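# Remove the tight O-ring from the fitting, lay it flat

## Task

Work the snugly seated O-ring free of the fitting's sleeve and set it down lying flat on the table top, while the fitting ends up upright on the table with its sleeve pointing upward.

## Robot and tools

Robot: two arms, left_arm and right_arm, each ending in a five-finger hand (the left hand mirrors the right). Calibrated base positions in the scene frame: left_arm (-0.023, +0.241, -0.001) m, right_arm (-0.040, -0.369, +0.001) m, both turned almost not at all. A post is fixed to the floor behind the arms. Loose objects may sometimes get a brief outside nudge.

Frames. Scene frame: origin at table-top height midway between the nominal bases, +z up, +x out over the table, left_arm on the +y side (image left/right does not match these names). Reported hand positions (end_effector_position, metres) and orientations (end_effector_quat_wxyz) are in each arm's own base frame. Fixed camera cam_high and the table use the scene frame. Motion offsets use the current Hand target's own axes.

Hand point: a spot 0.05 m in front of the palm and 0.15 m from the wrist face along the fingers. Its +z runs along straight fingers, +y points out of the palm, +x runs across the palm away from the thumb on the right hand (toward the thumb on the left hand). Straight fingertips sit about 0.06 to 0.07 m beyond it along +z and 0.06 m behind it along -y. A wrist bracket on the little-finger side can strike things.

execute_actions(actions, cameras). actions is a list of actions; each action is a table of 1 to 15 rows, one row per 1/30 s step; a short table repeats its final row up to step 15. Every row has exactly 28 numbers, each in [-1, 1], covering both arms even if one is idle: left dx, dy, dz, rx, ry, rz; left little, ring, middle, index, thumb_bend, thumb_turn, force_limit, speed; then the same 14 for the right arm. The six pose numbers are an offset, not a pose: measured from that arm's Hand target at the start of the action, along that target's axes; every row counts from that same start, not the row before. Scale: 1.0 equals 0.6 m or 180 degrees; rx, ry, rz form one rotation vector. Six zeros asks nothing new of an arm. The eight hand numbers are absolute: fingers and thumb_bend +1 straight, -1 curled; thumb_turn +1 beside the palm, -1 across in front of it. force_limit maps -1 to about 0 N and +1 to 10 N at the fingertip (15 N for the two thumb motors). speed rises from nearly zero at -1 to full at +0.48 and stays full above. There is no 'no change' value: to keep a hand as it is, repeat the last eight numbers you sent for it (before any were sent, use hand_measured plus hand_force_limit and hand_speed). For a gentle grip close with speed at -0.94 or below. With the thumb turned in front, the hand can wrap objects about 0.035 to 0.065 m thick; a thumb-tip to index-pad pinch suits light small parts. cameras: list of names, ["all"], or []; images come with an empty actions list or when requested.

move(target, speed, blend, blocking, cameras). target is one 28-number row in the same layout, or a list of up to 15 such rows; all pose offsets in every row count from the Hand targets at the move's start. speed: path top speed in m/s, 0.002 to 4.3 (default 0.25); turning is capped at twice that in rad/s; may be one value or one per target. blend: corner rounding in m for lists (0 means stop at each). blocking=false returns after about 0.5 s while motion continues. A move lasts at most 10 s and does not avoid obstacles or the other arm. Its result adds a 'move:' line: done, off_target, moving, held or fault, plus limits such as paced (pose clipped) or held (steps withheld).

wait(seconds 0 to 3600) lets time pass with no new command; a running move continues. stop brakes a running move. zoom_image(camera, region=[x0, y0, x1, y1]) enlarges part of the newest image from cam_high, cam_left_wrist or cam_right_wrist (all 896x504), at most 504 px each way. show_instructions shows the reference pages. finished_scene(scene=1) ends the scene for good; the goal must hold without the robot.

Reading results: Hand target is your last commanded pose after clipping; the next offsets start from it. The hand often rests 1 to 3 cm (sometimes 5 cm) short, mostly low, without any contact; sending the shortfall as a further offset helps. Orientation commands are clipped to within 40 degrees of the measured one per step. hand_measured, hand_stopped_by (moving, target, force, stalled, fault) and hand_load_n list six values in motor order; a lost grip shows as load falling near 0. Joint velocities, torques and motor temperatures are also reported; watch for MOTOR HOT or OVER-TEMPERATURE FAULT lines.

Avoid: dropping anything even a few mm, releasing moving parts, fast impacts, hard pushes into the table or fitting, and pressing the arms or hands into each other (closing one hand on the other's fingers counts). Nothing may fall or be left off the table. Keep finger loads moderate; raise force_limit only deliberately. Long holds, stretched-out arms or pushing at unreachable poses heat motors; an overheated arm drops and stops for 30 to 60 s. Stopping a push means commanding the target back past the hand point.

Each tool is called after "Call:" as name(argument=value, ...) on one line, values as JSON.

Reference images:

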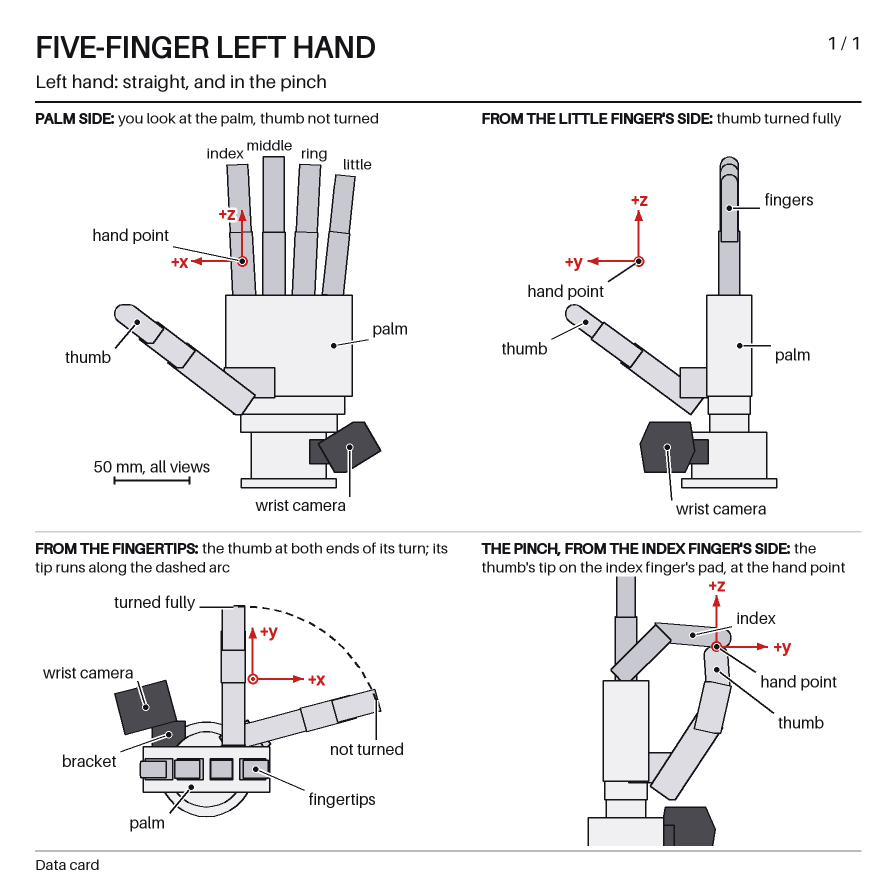

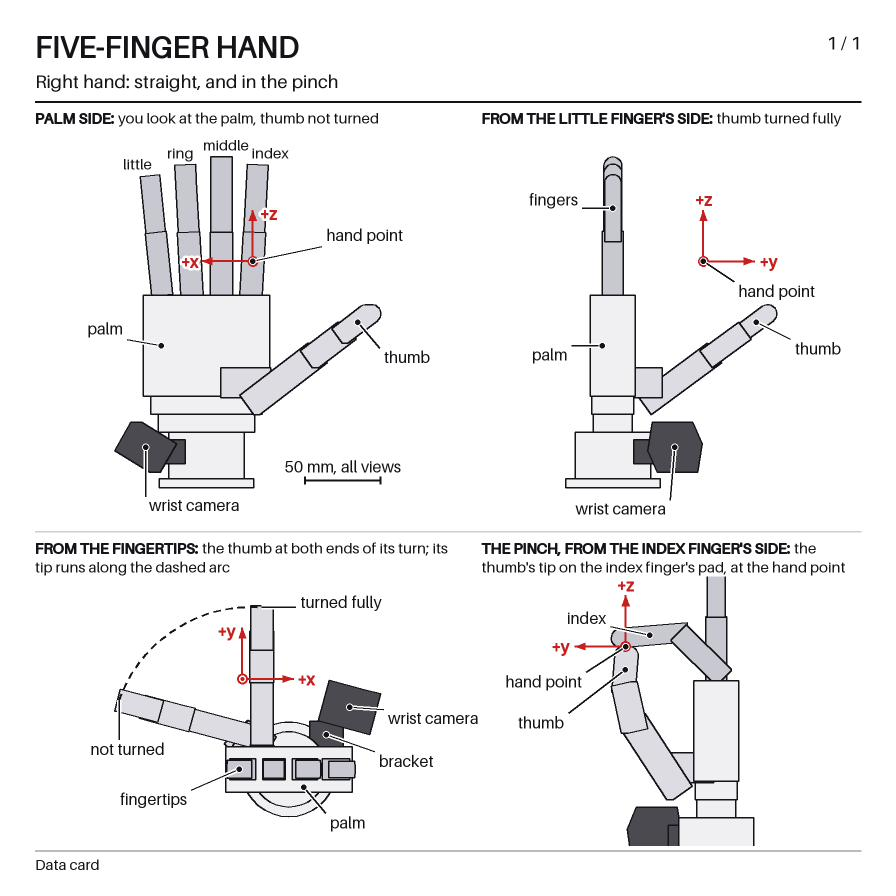

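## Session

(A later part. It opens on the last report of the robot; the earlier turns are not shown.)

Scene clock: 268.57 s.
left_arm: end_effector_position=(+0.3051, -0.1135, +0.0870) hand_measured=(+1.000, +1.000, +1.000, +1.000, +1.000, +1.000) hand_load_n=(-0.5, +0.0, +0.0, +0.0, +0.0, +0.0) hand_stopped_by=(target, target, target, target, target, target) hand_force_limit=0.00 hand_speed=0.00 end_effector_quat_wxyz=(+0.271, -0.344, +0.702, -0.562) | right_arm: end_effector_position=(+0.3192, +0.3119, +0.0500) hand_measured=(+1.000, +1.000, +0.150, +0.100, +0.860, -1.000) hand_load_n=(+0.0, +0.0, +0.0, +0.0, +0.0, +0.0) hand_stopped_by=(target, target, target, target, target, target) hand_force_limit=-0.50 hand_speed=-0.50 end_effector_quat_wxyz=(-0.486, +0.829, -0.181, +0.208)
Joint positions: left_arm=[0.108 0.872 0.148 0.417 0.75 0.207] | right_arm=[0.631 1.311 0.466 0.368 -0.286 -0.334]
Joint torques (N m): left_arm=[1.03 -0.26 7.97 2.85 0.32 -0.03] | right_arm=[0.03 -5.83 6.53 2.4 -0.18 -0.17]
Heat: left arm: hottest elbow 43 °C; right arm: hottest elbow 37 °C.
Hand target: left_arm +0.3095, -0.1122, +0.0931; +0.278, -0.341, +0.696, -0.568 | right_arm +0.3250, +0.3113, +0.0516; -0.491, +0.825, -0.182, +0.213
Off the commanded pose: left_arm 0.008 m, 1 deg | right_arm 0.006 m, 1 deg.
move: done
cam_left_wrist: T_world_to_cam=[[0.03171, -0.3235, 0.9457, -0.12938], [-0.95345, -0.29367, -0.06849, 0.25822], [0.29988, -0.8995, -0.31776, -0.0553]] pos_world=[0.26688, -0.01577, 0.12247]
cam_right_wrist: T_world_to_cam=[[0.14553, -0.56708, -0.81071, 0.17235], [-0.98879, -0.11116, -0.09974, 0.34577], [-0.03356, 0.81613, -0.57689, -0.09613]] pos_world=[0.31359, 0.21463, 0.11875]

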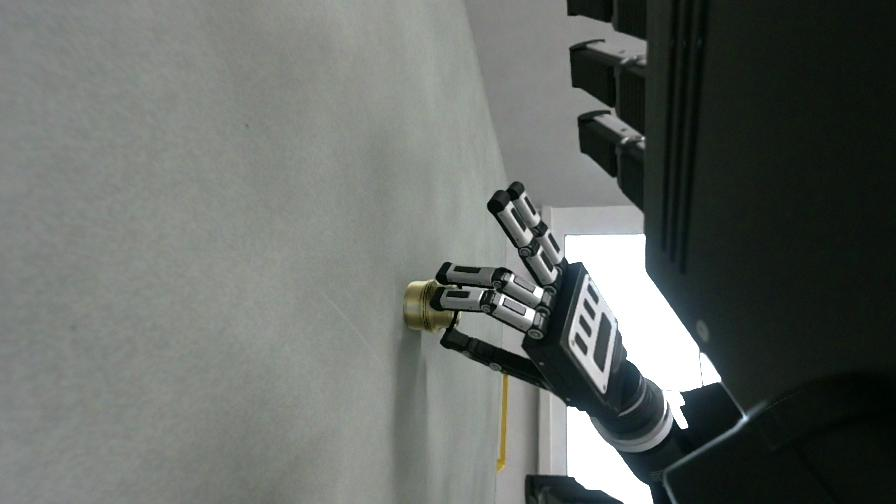

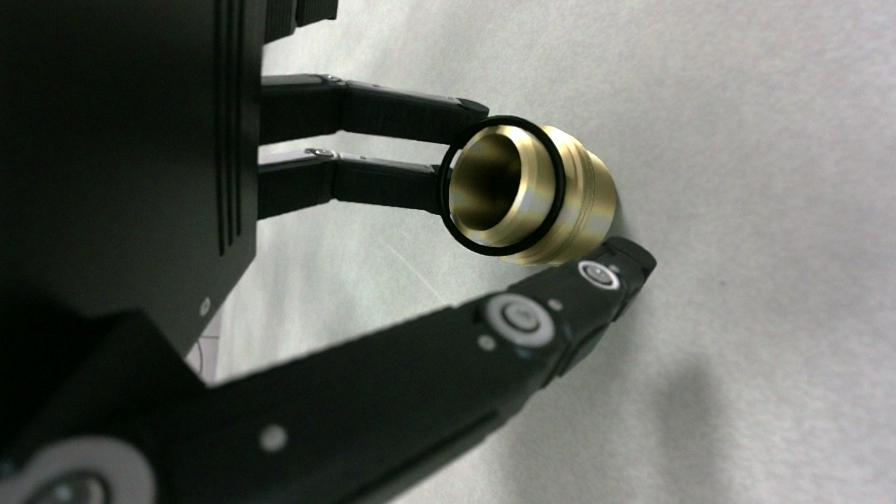

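Call:
move(target=[0,0,0,0,0,0,1,1,1,1,1,1,0,0,0,0,0,0,0,0,1,1,-0.03,-0.08,0.62,-1,-0.4,-0.85], speed=0.03, cameras=["cam_left_wrist","cam_right_wrist"])

Call:
zoom_image(camera="cam_left_wrist", region=[370, 240, 510, 350])

Call:
zoom_image(camera="cam_right_wrist", region=[420, 90, 680, 280])

Scene clock: 270.63 s.
left_arm: end_effector_position=(+0.3051, -0.1135, +0.0870) hand_measured=(+1.000, +1.000, +1.000, +1.000, +1.000, +1.000) hand_load_n=(+0.0, +0.0, +0.0, +0.0, +0.0, +0.0) hand_stopped_by=(target, target, target, target, target, target) hand_force_limit=0.00 hand_speed=0.00 end_effector_quat_wxyz=(+0.271, -0.344, +0.702, -0.562) | right_arm: end_effector_position=(+0.3201, +0.3135, +0.0522) hand_measured=(+1.000, +1.000, -0.030, -0.080, +0.622, -1.000) hand_load_n=(+0.0, +0.0, +2.5, +1.0, +1.5, +0.0) hand_stopped_by=(target, target, target, target, target, target) hand_force_limit=-0.40 hand_speed=-0.85 end_effector_quat_wxyz=(-0.490, +0.827, -0.179, +0.209)
Joint positions: left_arm=[0.108 0.872 0.148 0.417 0.75 0.207] | right_arm=[0.631 1.311 0.466 0.379 -0.29 -0.334]
Joint torques (N m): left_arm=[0.73 -0.67 8.27 3 0.28 -0.03] | right_arm=[0.03 -5.89 6.53 2.04 -0.09 -0.17]
Heat: left arm: hottest elbow 43 °C; right arm: hottest elbow 37 °C.
Hand target: left_arm +0.3095, -0.1122, +0.0931; +0.278, -0.341, +0.696, -0.568 | right_arm +0.3250, +0.3113, +0.0516; -0.491, +0.825, -0.182, +0.213
Off the commanded pose: left_arm 0.008 m, 1 deg | right_arm 0.005 m, 1 deg.
move: done
cam_left_wrist: T_world_to_cam=[[0.03171, -0.3235, 0.9457, -0.12938], [-0.95345, -0.29367, -0.06849, 0.25822], [0.29988, -0.8995, -0.31776, -0.0553]] pos_world=[0.26688, -0.01577, 0.12247]
cam_right_wrist: T_world_to_cam=[[0.15383, -0.55996, -0.81412, 0.1703], [-0.98755, -0.11443, -0.10789, 0.34812], [-0.03274, 0.82058, -0.57059, -0.09811]] pos_world=[0.31438, 0.2157, 0.12022]

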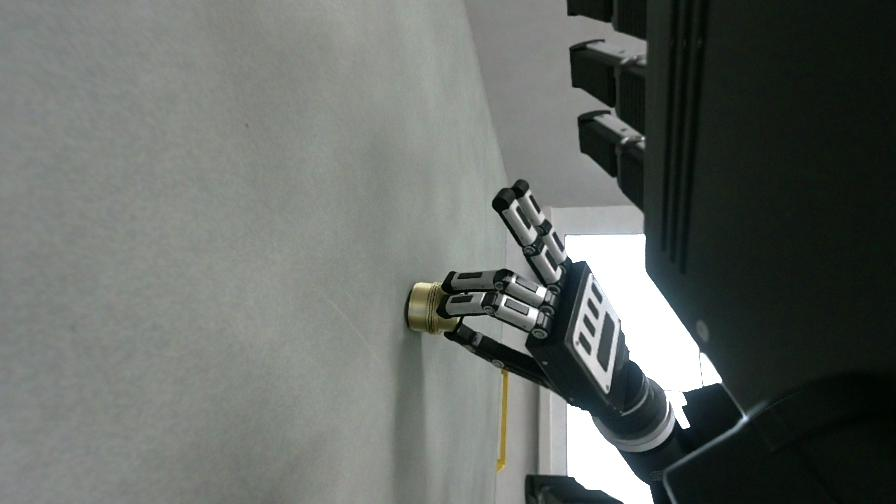

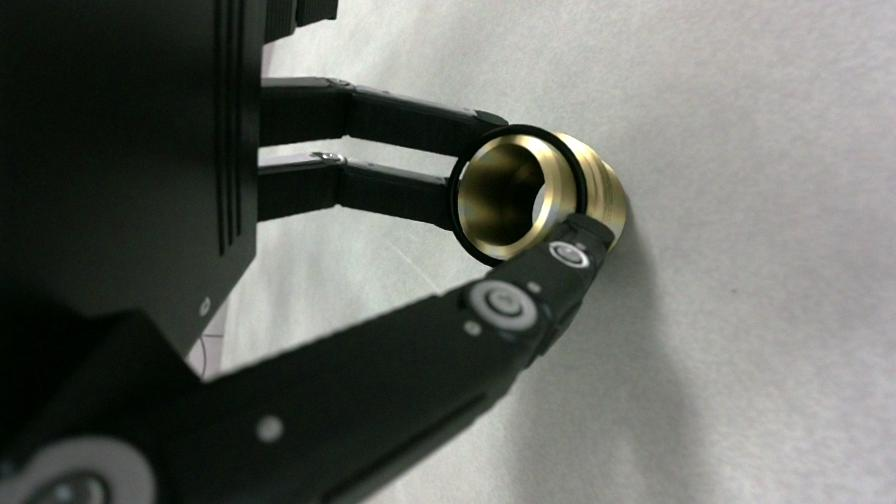

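Scaled by 3.600.

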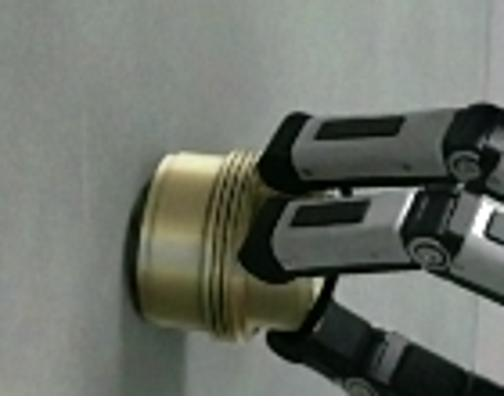

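Scaled by 1.938.

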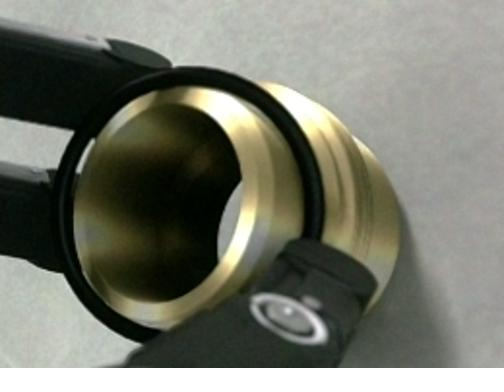

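Call:
move(target=[0,0,0,0,0,0,1,1,1,1,1,1,0,0,0,0,0,0,0,0,1,1,-0.03,-0.08,0.57,-1,-0.1,-0.85], speed=0.03, cameras=["cam_left_wrist","cam_right_wrist"])

Call:
zoom_image(camera="cam_left_wrist", region=[370, 240, 510, 350])

Call:
zoom_image(camera="cam_right_wrist", region=[420, 90, 680, 280])

Scene clock: 271.73 s.
left_arm: end_effector_position=(+0.3051, -0.1135, +0.0870) hand_measured=(+1.000, +1.000, +1.000, +1.000, +1.000, +1.000) hand_load_n=(+0.0, -0.5, -0.5, +0.0, +0.0, +0.0) hand_stopped_by=(target, target, target, target, target, target) hand_force_limit=0.00 hand_speed=0.00 end_effector_quat_wxyz=(+0.271, -0.344, +0.702, -0.562) | right_arm: end_effector_position=(+0.3203, +0.3133, +0.0522) hand_measured=(+1.000, +1.000, -0.030, -0.080, +0.574, -1.000) hand_load_n=(+0.0, +0.0, +4.5, +3.0, +5.5, +0.5) hand_stopped_by=(target, target, target, target, target, target) hand_force_limit=-0.10 hand_speed=-0.85 end_effector_quat_wxyz=(-0.490, +0.827, -0.179, +0.210)
Joint positions: left_arm=[0.108 0.872 0.148 0.417 0.75 0.207] | right_arm=[0.631 1.311 0.466 0.379 -0.289 -0.334]
Joint torques (N m): left_arm=[1.03 0.15 8.08 2.97 0.29 -0.06] | right_arm=[0.09 -5.89 6.53 2.04 -0.09 -0.17]
Heat: left arm: hottest elbow 43 °C; right arm: hottest elbow 37 °C.
Hand target: left_arm +0.3095, -0.1122, +0.0931; +0.278, -0.341, +0.696, -0.568 | right_arm +0.3250, +0.3113, +0.0516; -0.491, +0.825, -0.182, +0.213
Off the commanded pose: left_arm 0.008 m, 1 deg | right_arm 0.005 m, 1 deg.
move: done
cam_left_wrist: T_world_to_cam=[[0.03171, -0.3235, 0.9457, -0.12938], [-0.95345, -0.29367, -0.06849, 0.25822], [0.29988, -0.8995, -0.31776, -0.0553]] pos_world=[0.26688, -0.01577, 0.12247]
cam_right_wrist: T_world_to_cam=[[0.15343, -0.56061, -0.81374, 0.17047], [-0.98766, -0.11312, -0.1083, 0.3479], [-0.03134, 0.82032, -0.57105, -0.09836]] pos_world=[0.31437, 0.21561, 0.12022]

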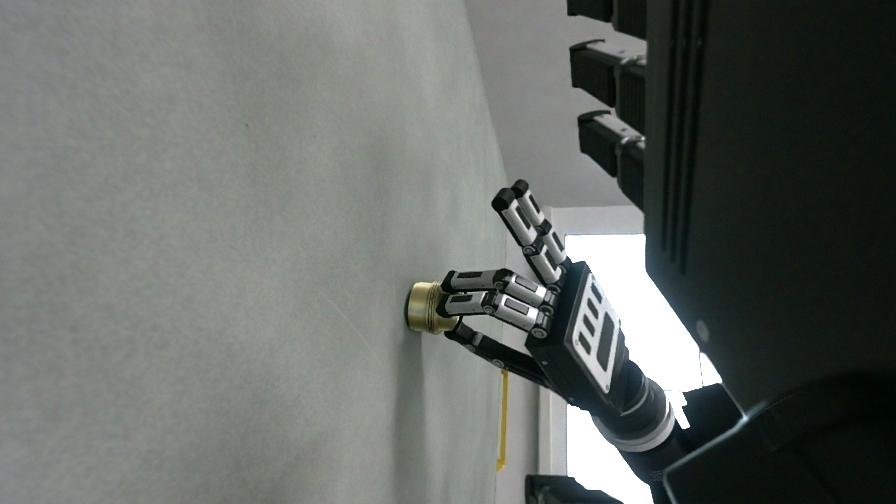

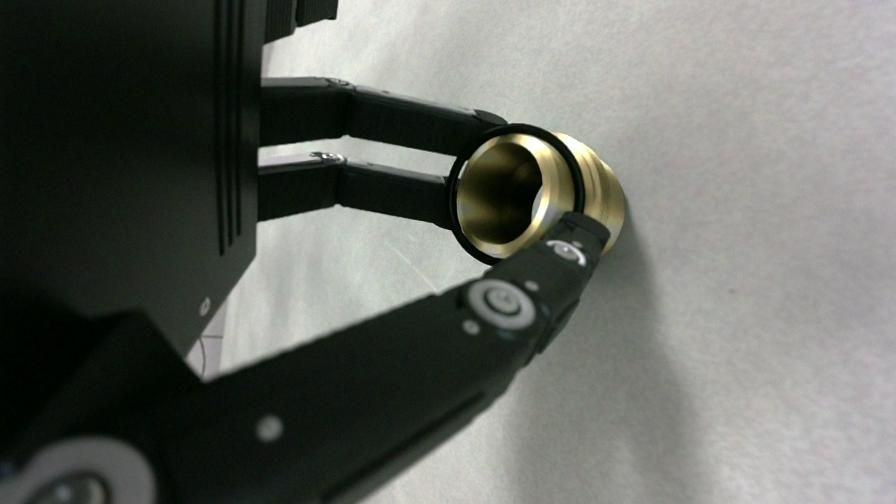

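Scaled by 3.600.

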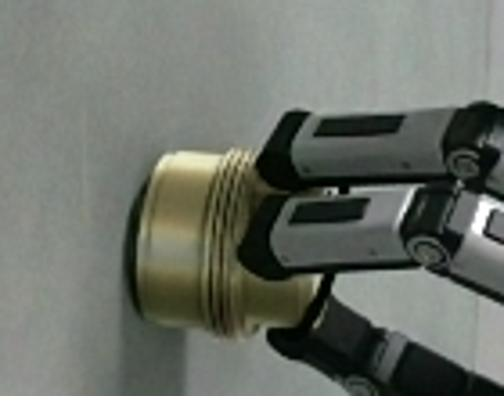

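Scaled by 1.938.

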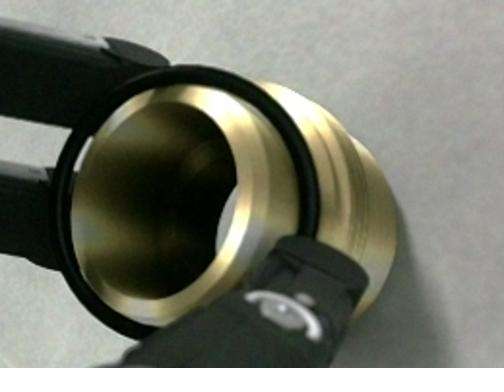

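Call:
move(target=[0,0,0,0,0,0,1,1,1,1,1,1,0,0,0,0,0,0,0,0,1,1,-0.03,-0.08,0.52,-1,0.0,-0.85], speed=0.03, cameras=["cam_left_wrist","cam_right_wrist"])

Call:
zoom_image(camera="cam_left_wrist", region=[400, 270, 480, 350])

Call:
zoom_image(camera="cam_right_wrist", region=[420, 90, 680, 280])

Scene clock: 272.87 s.
left_arm: end_effector_position=(+0.3051, -0.1135, +0.0870) hand_measured=(+1.000, +1.000, +1.000, +1.000, +1.000, +1.000) hand_load_n=(+0.0, +0.5, +0.0, +0.0, +0.0, +0.0) hand_stopped_by=(target, target, target, target, target, target) hand_force_limit=0.00 hand_speed=0.00 end_effector_quat_wxyz=(+0.271, -0.344, +0.702, -0.562) | right_arm: end_effector_position=(+0.3205, +0.3132, +0.0522) hand_measured=(+1.000, +1.000, -0.030, -0.080, +0.552, -1.000) hand_load_n=(+0.0, +0.0, +5.5, +4.5, +7.5, +0.5) hand_stopped_by=(target, target, target, target, force, target) hand_force_limit=0.00 hand_speed=-0.85 end_effector_quat_wxyz=(-0.490, +0.827, -0.180, +0.211)
Joint positions: left_arm=[0.108 0.872 0.148 0.417 0.75 0.207] | right_arm=[0.631 1.311 0.466 0.379 -0.287 -0.334]
Joint torques (N m): left_arm=[1.26 -0.62 8.02 2.91 0.27 -0.03] | right_arm=[0.03 -5.83 6.52 2.04 -0.09 -0.17]
Heat: left arm: hottest elbow 43 °C; right arm: hottest elbow 37 °C.
Hand target: left_arm +0.3095, -0.1122, +0.0931; +0.278, -0.341, +0.696, -0.568 | right_arm +0.3250, +0.3113, +0.0516; -0.491, +0.825, -0.182, +0.213
Off the commanded pose: left_arm 0.008 m, 1 deg | right_arm 0.005 m, 1 deg.
move: done
cam_left_wrist: T_world_to_cam=[[0.03171, -0.3235, 0.9457, -0.12938], [-0.95345, -0.29367, -0.06849, 0.25822], [0.29988, -0.8995, -0.31776, -0.0553]] pos_world=[0.26688, -0.01577, 0.12247]
cam_right_wrist: T_world_to_cam=[[0.15296, -0.56124, -0.8134, 0.17059], [-0.98778, -0.11177, -0.10863, 0.34776], [-0.02994, 0.82007, -0.57148, -0.09853]] pos_world=[0.31447, 0.21541, 0.12023]

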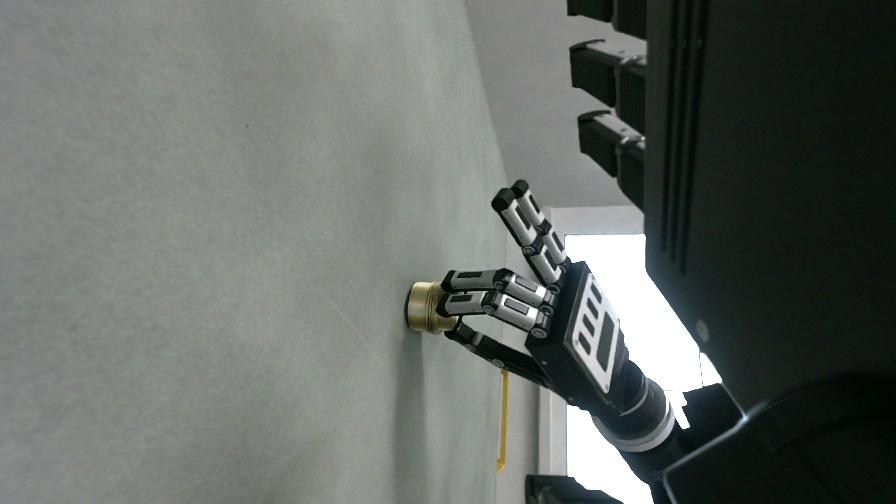

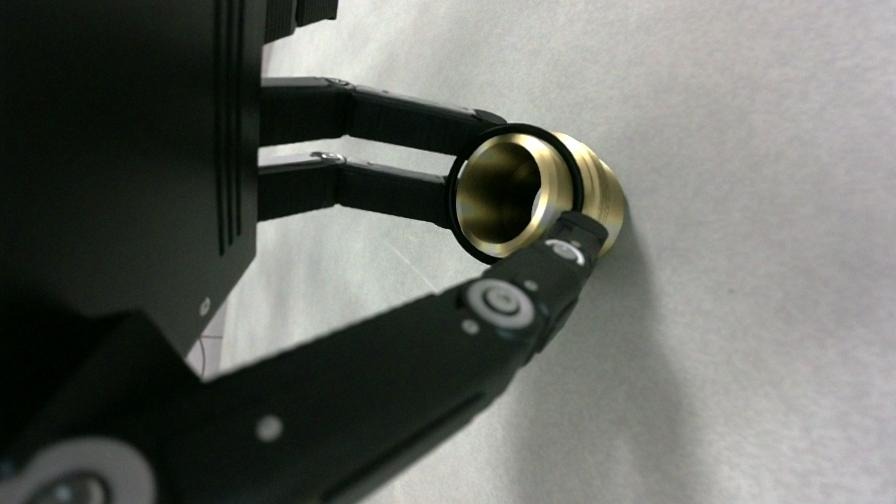

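Scaled by 6.300.

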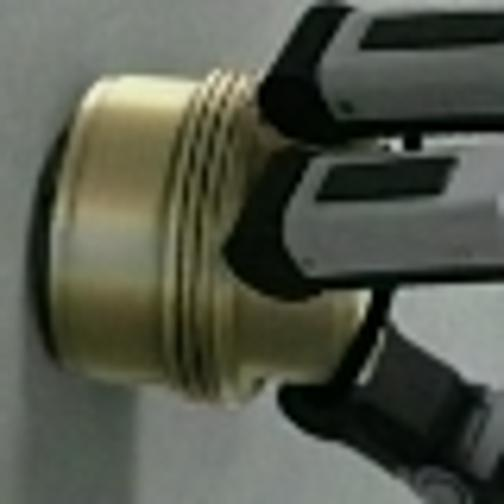

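Scaled by 1.938.

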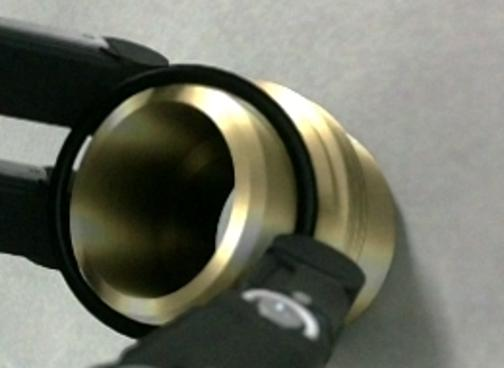

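Call:
move(target=[0,0,0,0,0,0,1,1,1,1,1,1,0,0,0,0,0,0,0,0,1,1,-0.01,-0.06,0.61,-1,-0.3,-0.85], speed=0.03, cameras=["cam_left_wrist"])

Call:
zoom_image(camera="cam_left_wrist", region=[400, 270, 480, 350])

Scene clock: 274.00 s.
left_arm: end_effector_position=(+0.3051, -0.1135, +0.0870) hand_measured=(+1.000, +1.000, +1.000, +1.000, +1.000, +1.000) hand_load_n=(+0.0, +0.0, +0.0, +0.0, +0.0, +0.0) hand_stopped_by=(target, target, target, target, target, target) hand_force_limit=0.00 hand_speed=0.00 end_effector_quat_wxyz=(+0.271, -0.344, +0.702, -0.562) | right_arm: end_effector_position=(+0.3205, +0.3132, +0.0522) hand_measured=(+1.000, +1.000, -0.010, -0.060, +0.610, -1.000) hand_load_n=(+0.0, +0.0, +1.5, +0.5, +0.5, +0.0) hand_stopped_by=(target, target, target, target, target, target) hand_force_limit=-0.30 hand_speed=-0.85 end_effector_quat_wxyz=(-0.490, +0.827, -0.180, +0.211)
Joint positions: left_arm=[0.108 0.872 0.148 0.417 0.75 0.207] | right_arm=[0.631 1.311 0.466 0.379 -0.287 -0.334]
Joint torques (N m): left_arm=[1.26 -0.03 8.16 2.71 0.27 -0.05] | right_arm=[0.03 -5.89 6.53 2.04 -0.09 -0.17]
Heat: left arm: hottest elbow 43 °C; right arm: hottest elbow 37 °C.
Hand target: left_arm +0.3095, -0.1122, +0.0931; +0.278, -0.341, +0.696, -0.568 | right_arm +0.3250, +0.3113, +0.0516; -0.491, +0.825, -0.182, +0.213
Off the commanded pose: left_arm 0.008 m, 1 deg | right_arm 0.005 m, 1 deg.
move: done
cam_left_wrist: T_world_to_cam=[[0.03171, -0.3235, 0.9457, -0.12938], [-0.95345, -0.29367, -0.06849, 0.25822], [0.29988, -0.8995, -0.31776, -0.0553]] pos_world=[0.26688, -0.01577, 0.12247]

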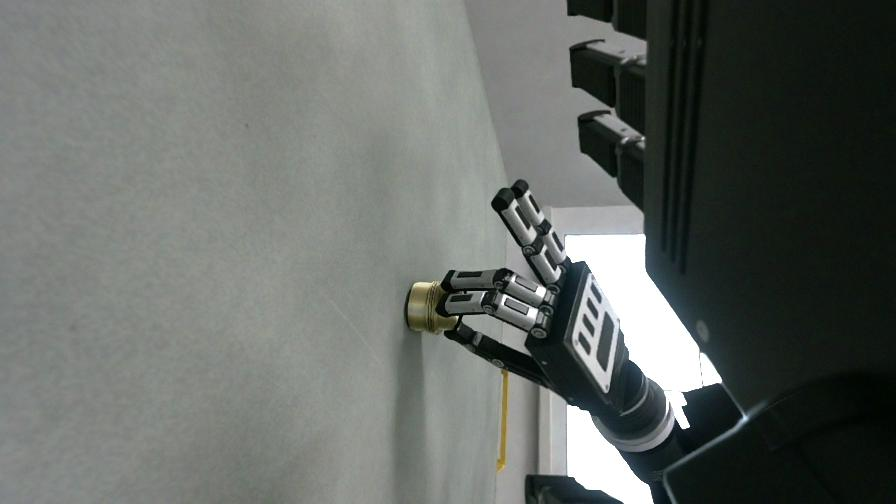

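Scaled by 6.300.

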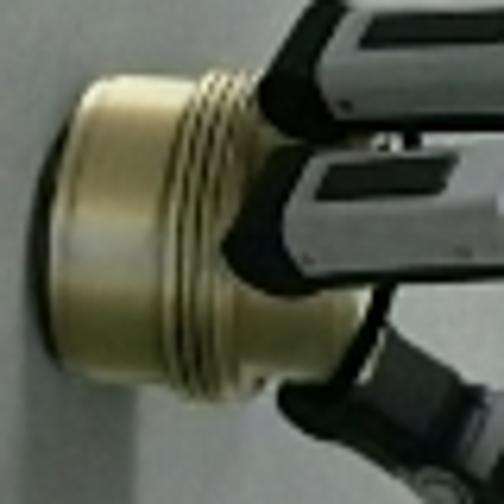

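Call:
move(target=[0,0,0,0,0,0,1,1,1,1,1,1,0,0,0.0046,-0.0237,-0.0114,0,0,0,1,1,-0.01,-0.06,0.61,-1,-0.3,-0.85], speed=0.05, cameras=["cam_left_wrist","cam_right_wrist"])

Call:
zoom_image(camera="cam_left_wrist", region=[400, 270, 480, 350])

Call:
zoom_image(camera="cam_right_wrist", region=[420, 90, 680, 280])

Scene clock: 275.20 s.
left_arm: end_effector_position=(+0.3051, -0.1135, +0.0870) hand_measured=(+1.000, +1.000, +1.000, +1.000, +1.000, +1.000) hand_load_n=(+0.0, +0.0, +0.0, +0.0, +0.0, -0.5) hand_stopped_by=(target, target, target, target, target, target) hand_force_limit=0.00 hand_speed=0.00 end_effector_quat_wxyz=(+0.271, -0.344, +0.702, -0.562) | right_arm: end_effector_position=(+0.3162, +0.3100, +0.0558) hand_measured=(+1.000, +1.000, -0.010, -0.060, +0.610, -1.000) hand_load_n=(+0.0, +0.0, +1.5, +0.0, +0.0, +0.0) hand_stopped_by=(target, target, target, target, target, target) hand_force_limit=-0.30 hand_speed=-0.85 end_effector_quat_wxyz=(-0.485, +0.830, -0.181, +0.207)
Joint positions: left_arm=[0.108 0.872 0.148 0.417 0.75 0.207] | right_arm=[0.631 1.282 0.466 0.336 -0.287 -0.334]
Joint torques (N m): left_arm=[1.14 -0.21 8.02 2.82 0.26 -0.02] | right_arm=[-0.03 -7.18 8.27 1.09 -0.09 -0.17]
Heat: left arm: hottest elbow 43 °C; right arm: hottest elbow 37 °C.
Hand target: left_arm +0.3095, -0.1122, +0.0931; +0.278, -0.341, +0.696, -0.568 | right_arm +0.3249, +0.3113, +0.0676; -0.491, +0.825, -0.182, +0.213
Off the commanded pose: left_arm 0.008 m, 1 deg | right_arm 0.015 m, 1 deg.
move: off_target (right_arm)
cam_left_wrist: T_world_to_cam=[[0.03171, -0.3235, 0.9457, -0.12938], [-0.95345, -0.29367, -0.06849, 0.25822], [0.29988, -0.8995, -0.31776, -0.0553]] pos_world=[0.26688, -0.01577, 0.12247]
cam_right_wrist: T_world_to_cam=[[0.14397, -0.56788, -0.81042, 0.17721], [-0.98891, -0.11266, -0.09674, 0.3435], [-0.03636, 0.81536, -0.57781, -0.09014]] pos_world=[0.3109, 0.21283, 0.12476]

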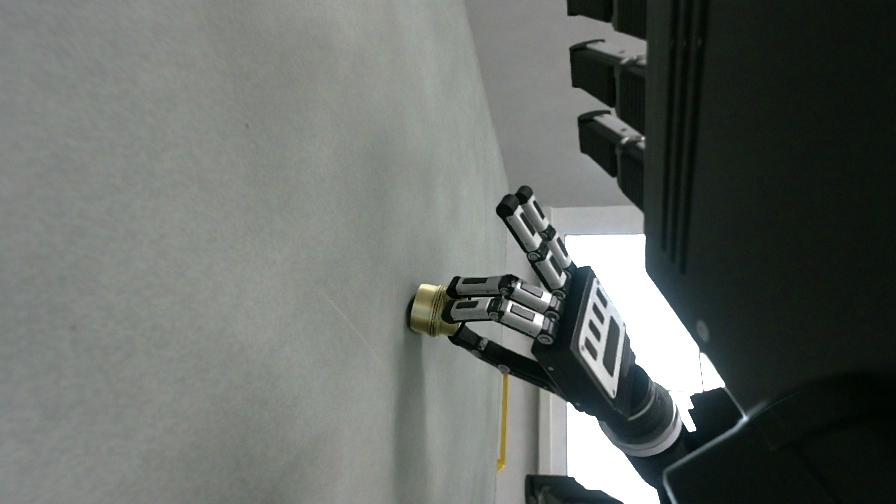

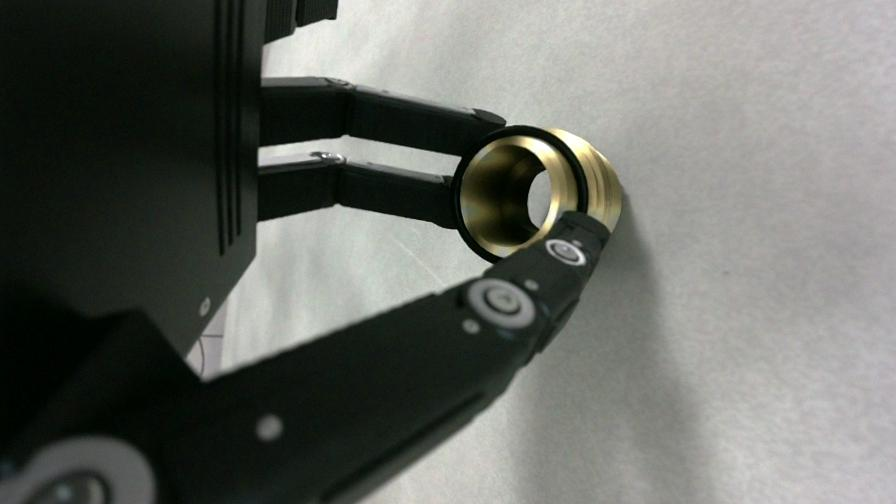

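Scaled by 6.300.

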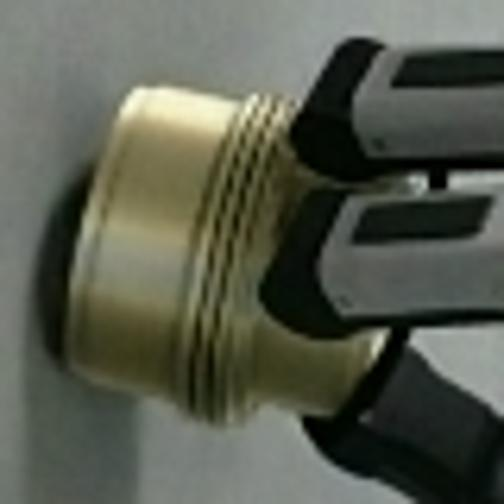

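Scaled by 1.938.

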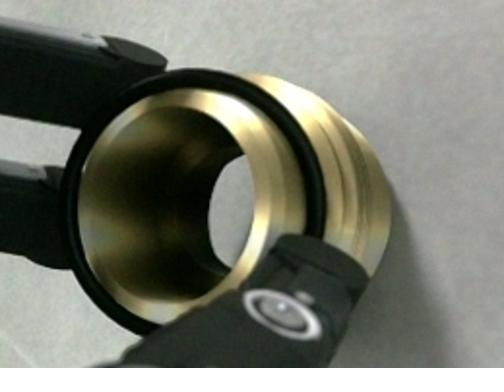

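Call:
move(target=[[0,0,0,0,0,0,1,1,1,1,1,1,0,0,-0.0046,0.0237,0.0114,0,0,0,1,1,-0.01,-0.06,0.61,-1,-0.3,-0.85],[0,0,0,0,0,0,1,1,1,1,1,1,0,0,-0.0046,0.0237,0.0114,0,0,0,1,1,0.2,0.15,0.88,-1,-0.3,-0.4]], speed=0.03, cameras=["cam_left_wrist","cam_right_wrist"])

Call:
zoom_image(camera="cam_left_wrist", region=[400, 270, 480, 350])

Call:
zoom_image(camera="cam_right_wrist", region=[420, 90, 680, 280])

Scene clock: 280.33 s.
left_arm: end_effector_position=(+0.3051, -0.1135, +0.0870) hand_measured=(+1.000, +1.000, +1.000, +1.000, +1.000, +1.000) hand_load_n=(+0.0, +0.0, +0.0, -0.5, +0.0, +0.0) hand_stopped_by=(target, target, target, target, target, target) hand_force_limit=0.00 hand_speed=0.00 end_effector_quat_wxyz=(+0.271, -0.344, +0.702, -0.562) | right_arm: end_effector_position=(+0.3198, +0.3126, +0.0516) hand_measured=(+1.000, +1.000, +0.200, +0.150, +0.880, -1.000) hand_load_n=(+0.0, +0.0, +0.0, +0.0, +0.0, +0.0) hand_stopped_by=(target, target, target, target, target, target) hand_force_limit=-0.30 hand_speed=-0.40 end_effector_quat_wxyz=(-0.488, +0.828, -0.180, +0.209)
Joint positions: left_arm=[0.108 0.872 0.148 0.417 0.75 0.207] | right_arm=[0.631 1.31 0.466 0.372 -0.287 -0.334]
Joint torques (N m): left_arm=[0.97 0.03 8.08 2.78 0.31 -0.02] | right_arm=[0.03 -5.83 6.53 2.22 -0.09 -0.17]
Heat: left arm: hottest elbow 43 °C; right arm: hottest elbow 37 °C.
Hand target: left_arm +0.3095, -0.1122, +0.0931; +0.278, -0.341, +0.696, -0.568 | right_arm +0.3250, +0.3113, +0.0516; -0.491, +0.825, -0.182, +0.213
Off the commanded pose: left_arm 0.008 m, 1 deg | right_arm 0.005 m, 1 deg.
move: done
cam_left_wrist: T_world_to_cam=[[0.03171, -0.3235, 0.9457, -0.12938], [-0.95345, -0.29367, -0.06849, 0.25822], [0.29988, -0.8995, -0.31776, -0.0553]] pos_world=[0.26688, -0.01577, 0.12247]
cam_right_wrist: T_world_to_cam=[[0.15, -0.5635, -0.81239, 0.17155], [-0.98816, -0.11217, -0.10466, 0.34694], [-0.03215, 0.81847, -0.57365, -0.09717]] pos_world=[0.31398, 0.21512, 0.11994]

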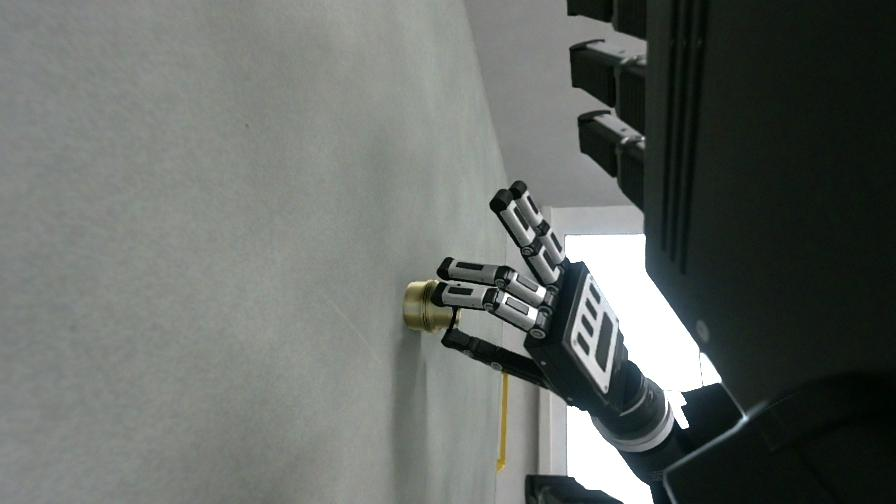

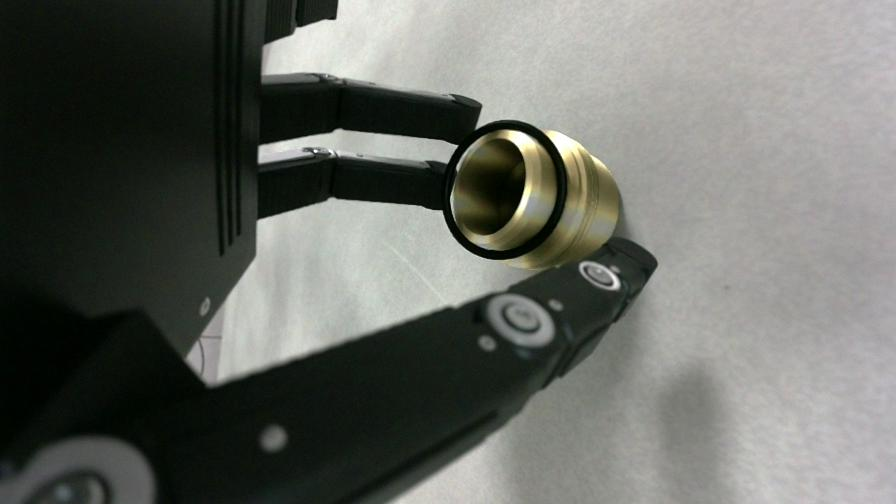

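Scaled by 6.300.

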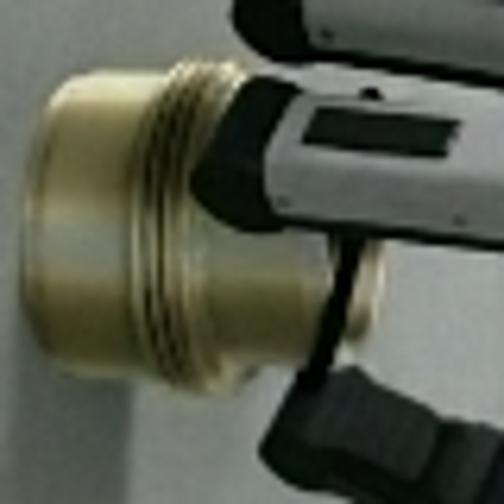

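Scaled by 1.938.

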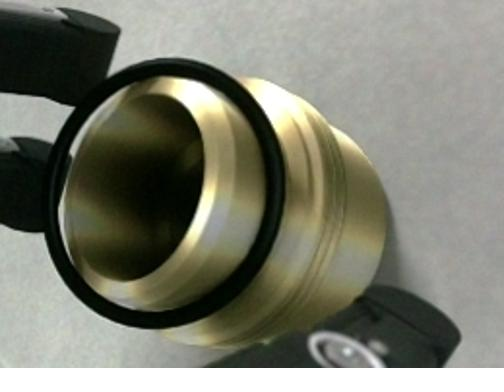

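Call:
move(target=[0.2257,0.0133,-0.0392,-0.169,0,0,-1,-1,-1,1,1,1,0,0,0,0,0,0,0,0,1,1,0.2,0.15,0.88,-1,-0.3,-0.4], speed=0.1, cameras=["all"])

Scene clock: 289.23 s.
left_arm: end_effector_position=(+0.1944, -0.1921, +0.0628) hand_measured=(-1.000, -1.000, -1.000, +1.000, +1.000, +1.000) hand_load_n=(+0.0, +0.0, +0.0, -0.5, +0.0, +0.0) hand_stopped_by=(target, target, target, target, target, target) hand_force_limit=0.00 hand_speed=0.00 end_effector_quat_wxyz=(+0.171, -0.402, +0.830, -0.347) | right_arm: end_effector_position=(+0.3198, +0.3126, +0.0516) hand_measured=(+1.000, +1.000, +0.200, +0.150, +0.880, -1.000) hand_load_n=(-0.5, +0.0, +0.0, +0.0, +0.0, +0.0) hand_stopped_by=(target, target, target, target, target, target) hand_force_limit=-0.30 hand_speed=-0.40 end_effector_quat_wxyz=(-0.488, +0.828, -0.180, +0.209)
Joint positions: left_arm=[-0.668 0.642 0.329 -0.464 -0.003 0.003] | right_arm=[0.631 1.31 0.466 0.372 -0.287 -0.334]
Joint torques (N m): left_arm=[-0.38 0.26 14.35 1.13 -0.18 -0.07] | right_arm=[0.09 -5.83 6.54 2.22 -0.09 -0.17]
Heat: left arm: hottest elbow 44 °C; right arm: hottest elbow 37 °C.
Hand target: left_arm +0.2070, -0.2040, +0.0900; +0.179, -0.401, +0.821, -0.365 | right_arm +0.3250, +0.3113, +0.0516; -0.491, +0.825, -0.182, +0.213
Off the commanded pose: left_arm 0.032 m, 3 deg | right_arm 0.005 m, 1 deg.
move: off_target (left_arm)
cam_left_wrist: T_world_to_cam=[[0.3886, -0.61715, 0.68419, -0.23776], [-0.91837, -0.31962, 0.23331, 0.09724], [0.07469, -0.719, -0.69098, 0.00145]] pos_world=[0.18159, -0.11461, 0.14099]
cam_right_wrist: T_world_to_cam=[[0.15, -0.5635, -0.81239, 0.17155], [-0.98816, -0.11217, -0.10466, 0.34694], [-0.03215, 0.81847, -0.57365, -0.09717]] pos_world=[0.31398, 0.21512, 0.11994]

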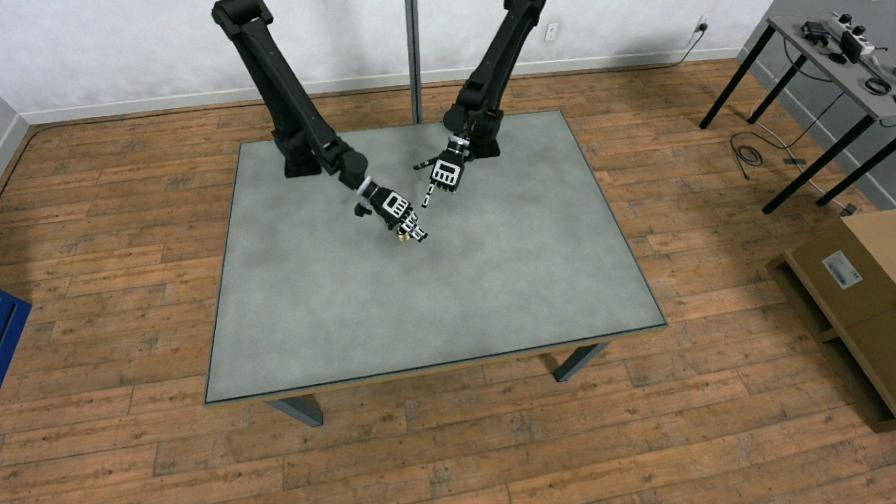

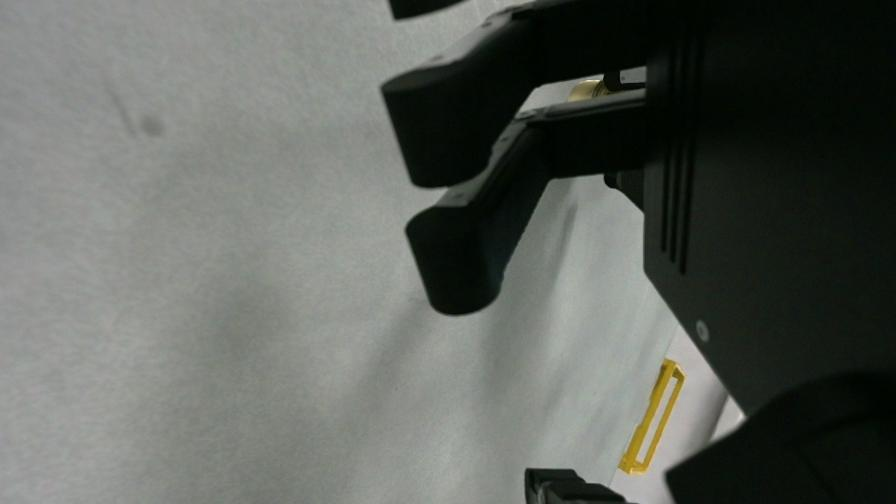

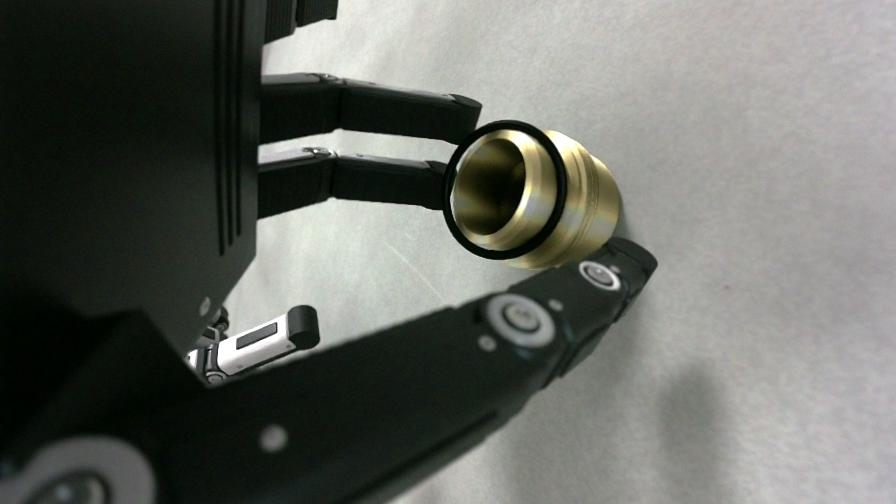

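Call:
move(target=[0.0405,-0.084,0.0662,0,0,0,-1,-1,-1,1,1,1,0,0,0,0,0,0,0,0,1,1,0.2,0.15,0.88,-1,-0.3,-0.4], speed=0.06, cameras=["all"])

Scene clock: 292.13 s.
left_arm: end_effector_position=(+0.2248, -0.2387, +0.0727) hand_measured=(-1.000, -1.000, -1.000, +1.000, +1.000, +1.000) hand_load_n=(+0.0, +0.0, +0.0, +0.0, +0.0, +0.0) hand_stopped_by=(target, target, target, target, target, target) hand_force_limit=0.00 hand_speed=0.00 end_effector_quat_wxyz=(+0.169, -0.407, +0.834, -0.332) | right_arm: end_effector_position=(+0.3198, +0.3126, +0.0516) hand_measured=(+1.000, +1.000, +0.200, +0.150, +0.880, -1.000) hand_load_n=(+0.0, +0.0, +0.0, +0.0, +0.0, +0.0) hand_stopped_by=(target, target, target, target, target, target) hand_force_limit=-0.30 hand_speed=-0.40 end_effector_quat_wxyz=(-0.488, +0.828, -0.180, +0.209)
Joint positions: left_arm=[-0.752 0.889 0.461 -0.383 -0.073 -0.06] | right_arm=[0.631 1.31 0.466 0.372 -0.287 -0.334]
Joint torques (N m): left_arm=[-0.85 -2.2 13.7 2.56 -0.2 -0.04] | right_arm=[0.03 -5.77 6.53 2.22 -0.09 -0.17]
Heat: left arm: hottest elbow 44 °C; right arm: hottest elbow 37 °C.
Hand target: left_arm +0.2420, -0.2620, +0.1009; +0.179, -0.401, +0.821, -0.365 | right_arm +0.3250, +0.3113, +0.0516; -0.491, +0.825, -0.182, +0.213
Off the commanded pose: left_arm 0.040 m, 4 deg | right_arm 0.005 m, 1 deg.
move: off_target (left_arm)
cam_left_wrist: T_world_to_cam=[[0.40785, -0.62997, 0.6609, -0.29088], [-0.91061, -0.33353, 0.24402, 0.1021], [0.0667, -0.70135, -0.70969, -0.02021]] pos_world=[0.21296, -0.16337, 0.15299]
cam_right_wrist: T_world_to_cam=[[0.15, -0.5635, -0.81239, 0.17155], [-0.98816, -0.11217, -0.10466, 0.34694], [-0.03215, 0.81847, -0.57365, -0.09717]] pos_world=[0.31398, 0.21512, 0.11994]

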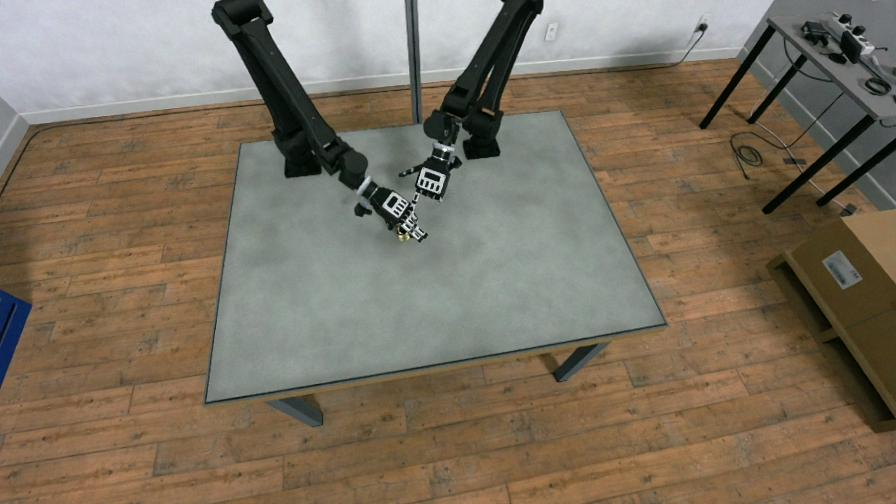

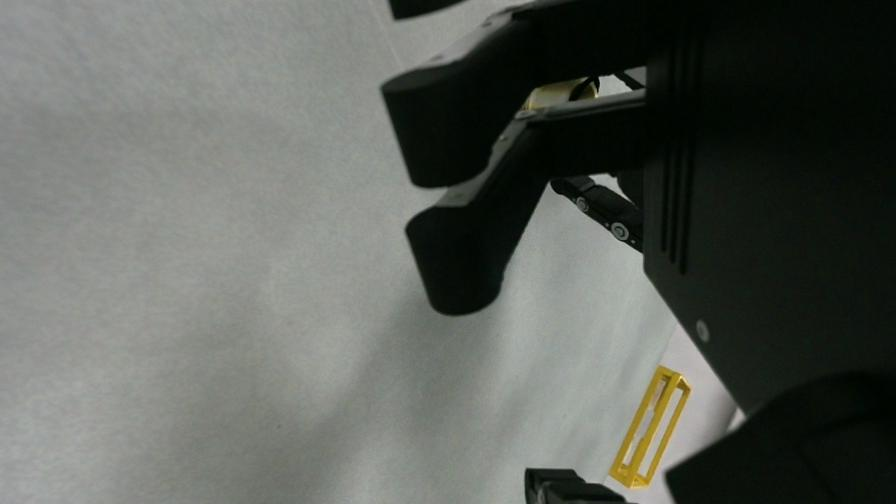

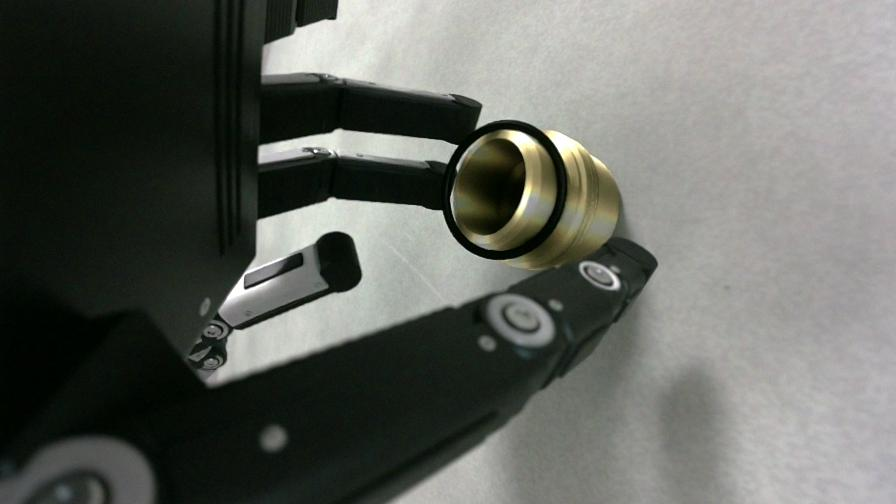

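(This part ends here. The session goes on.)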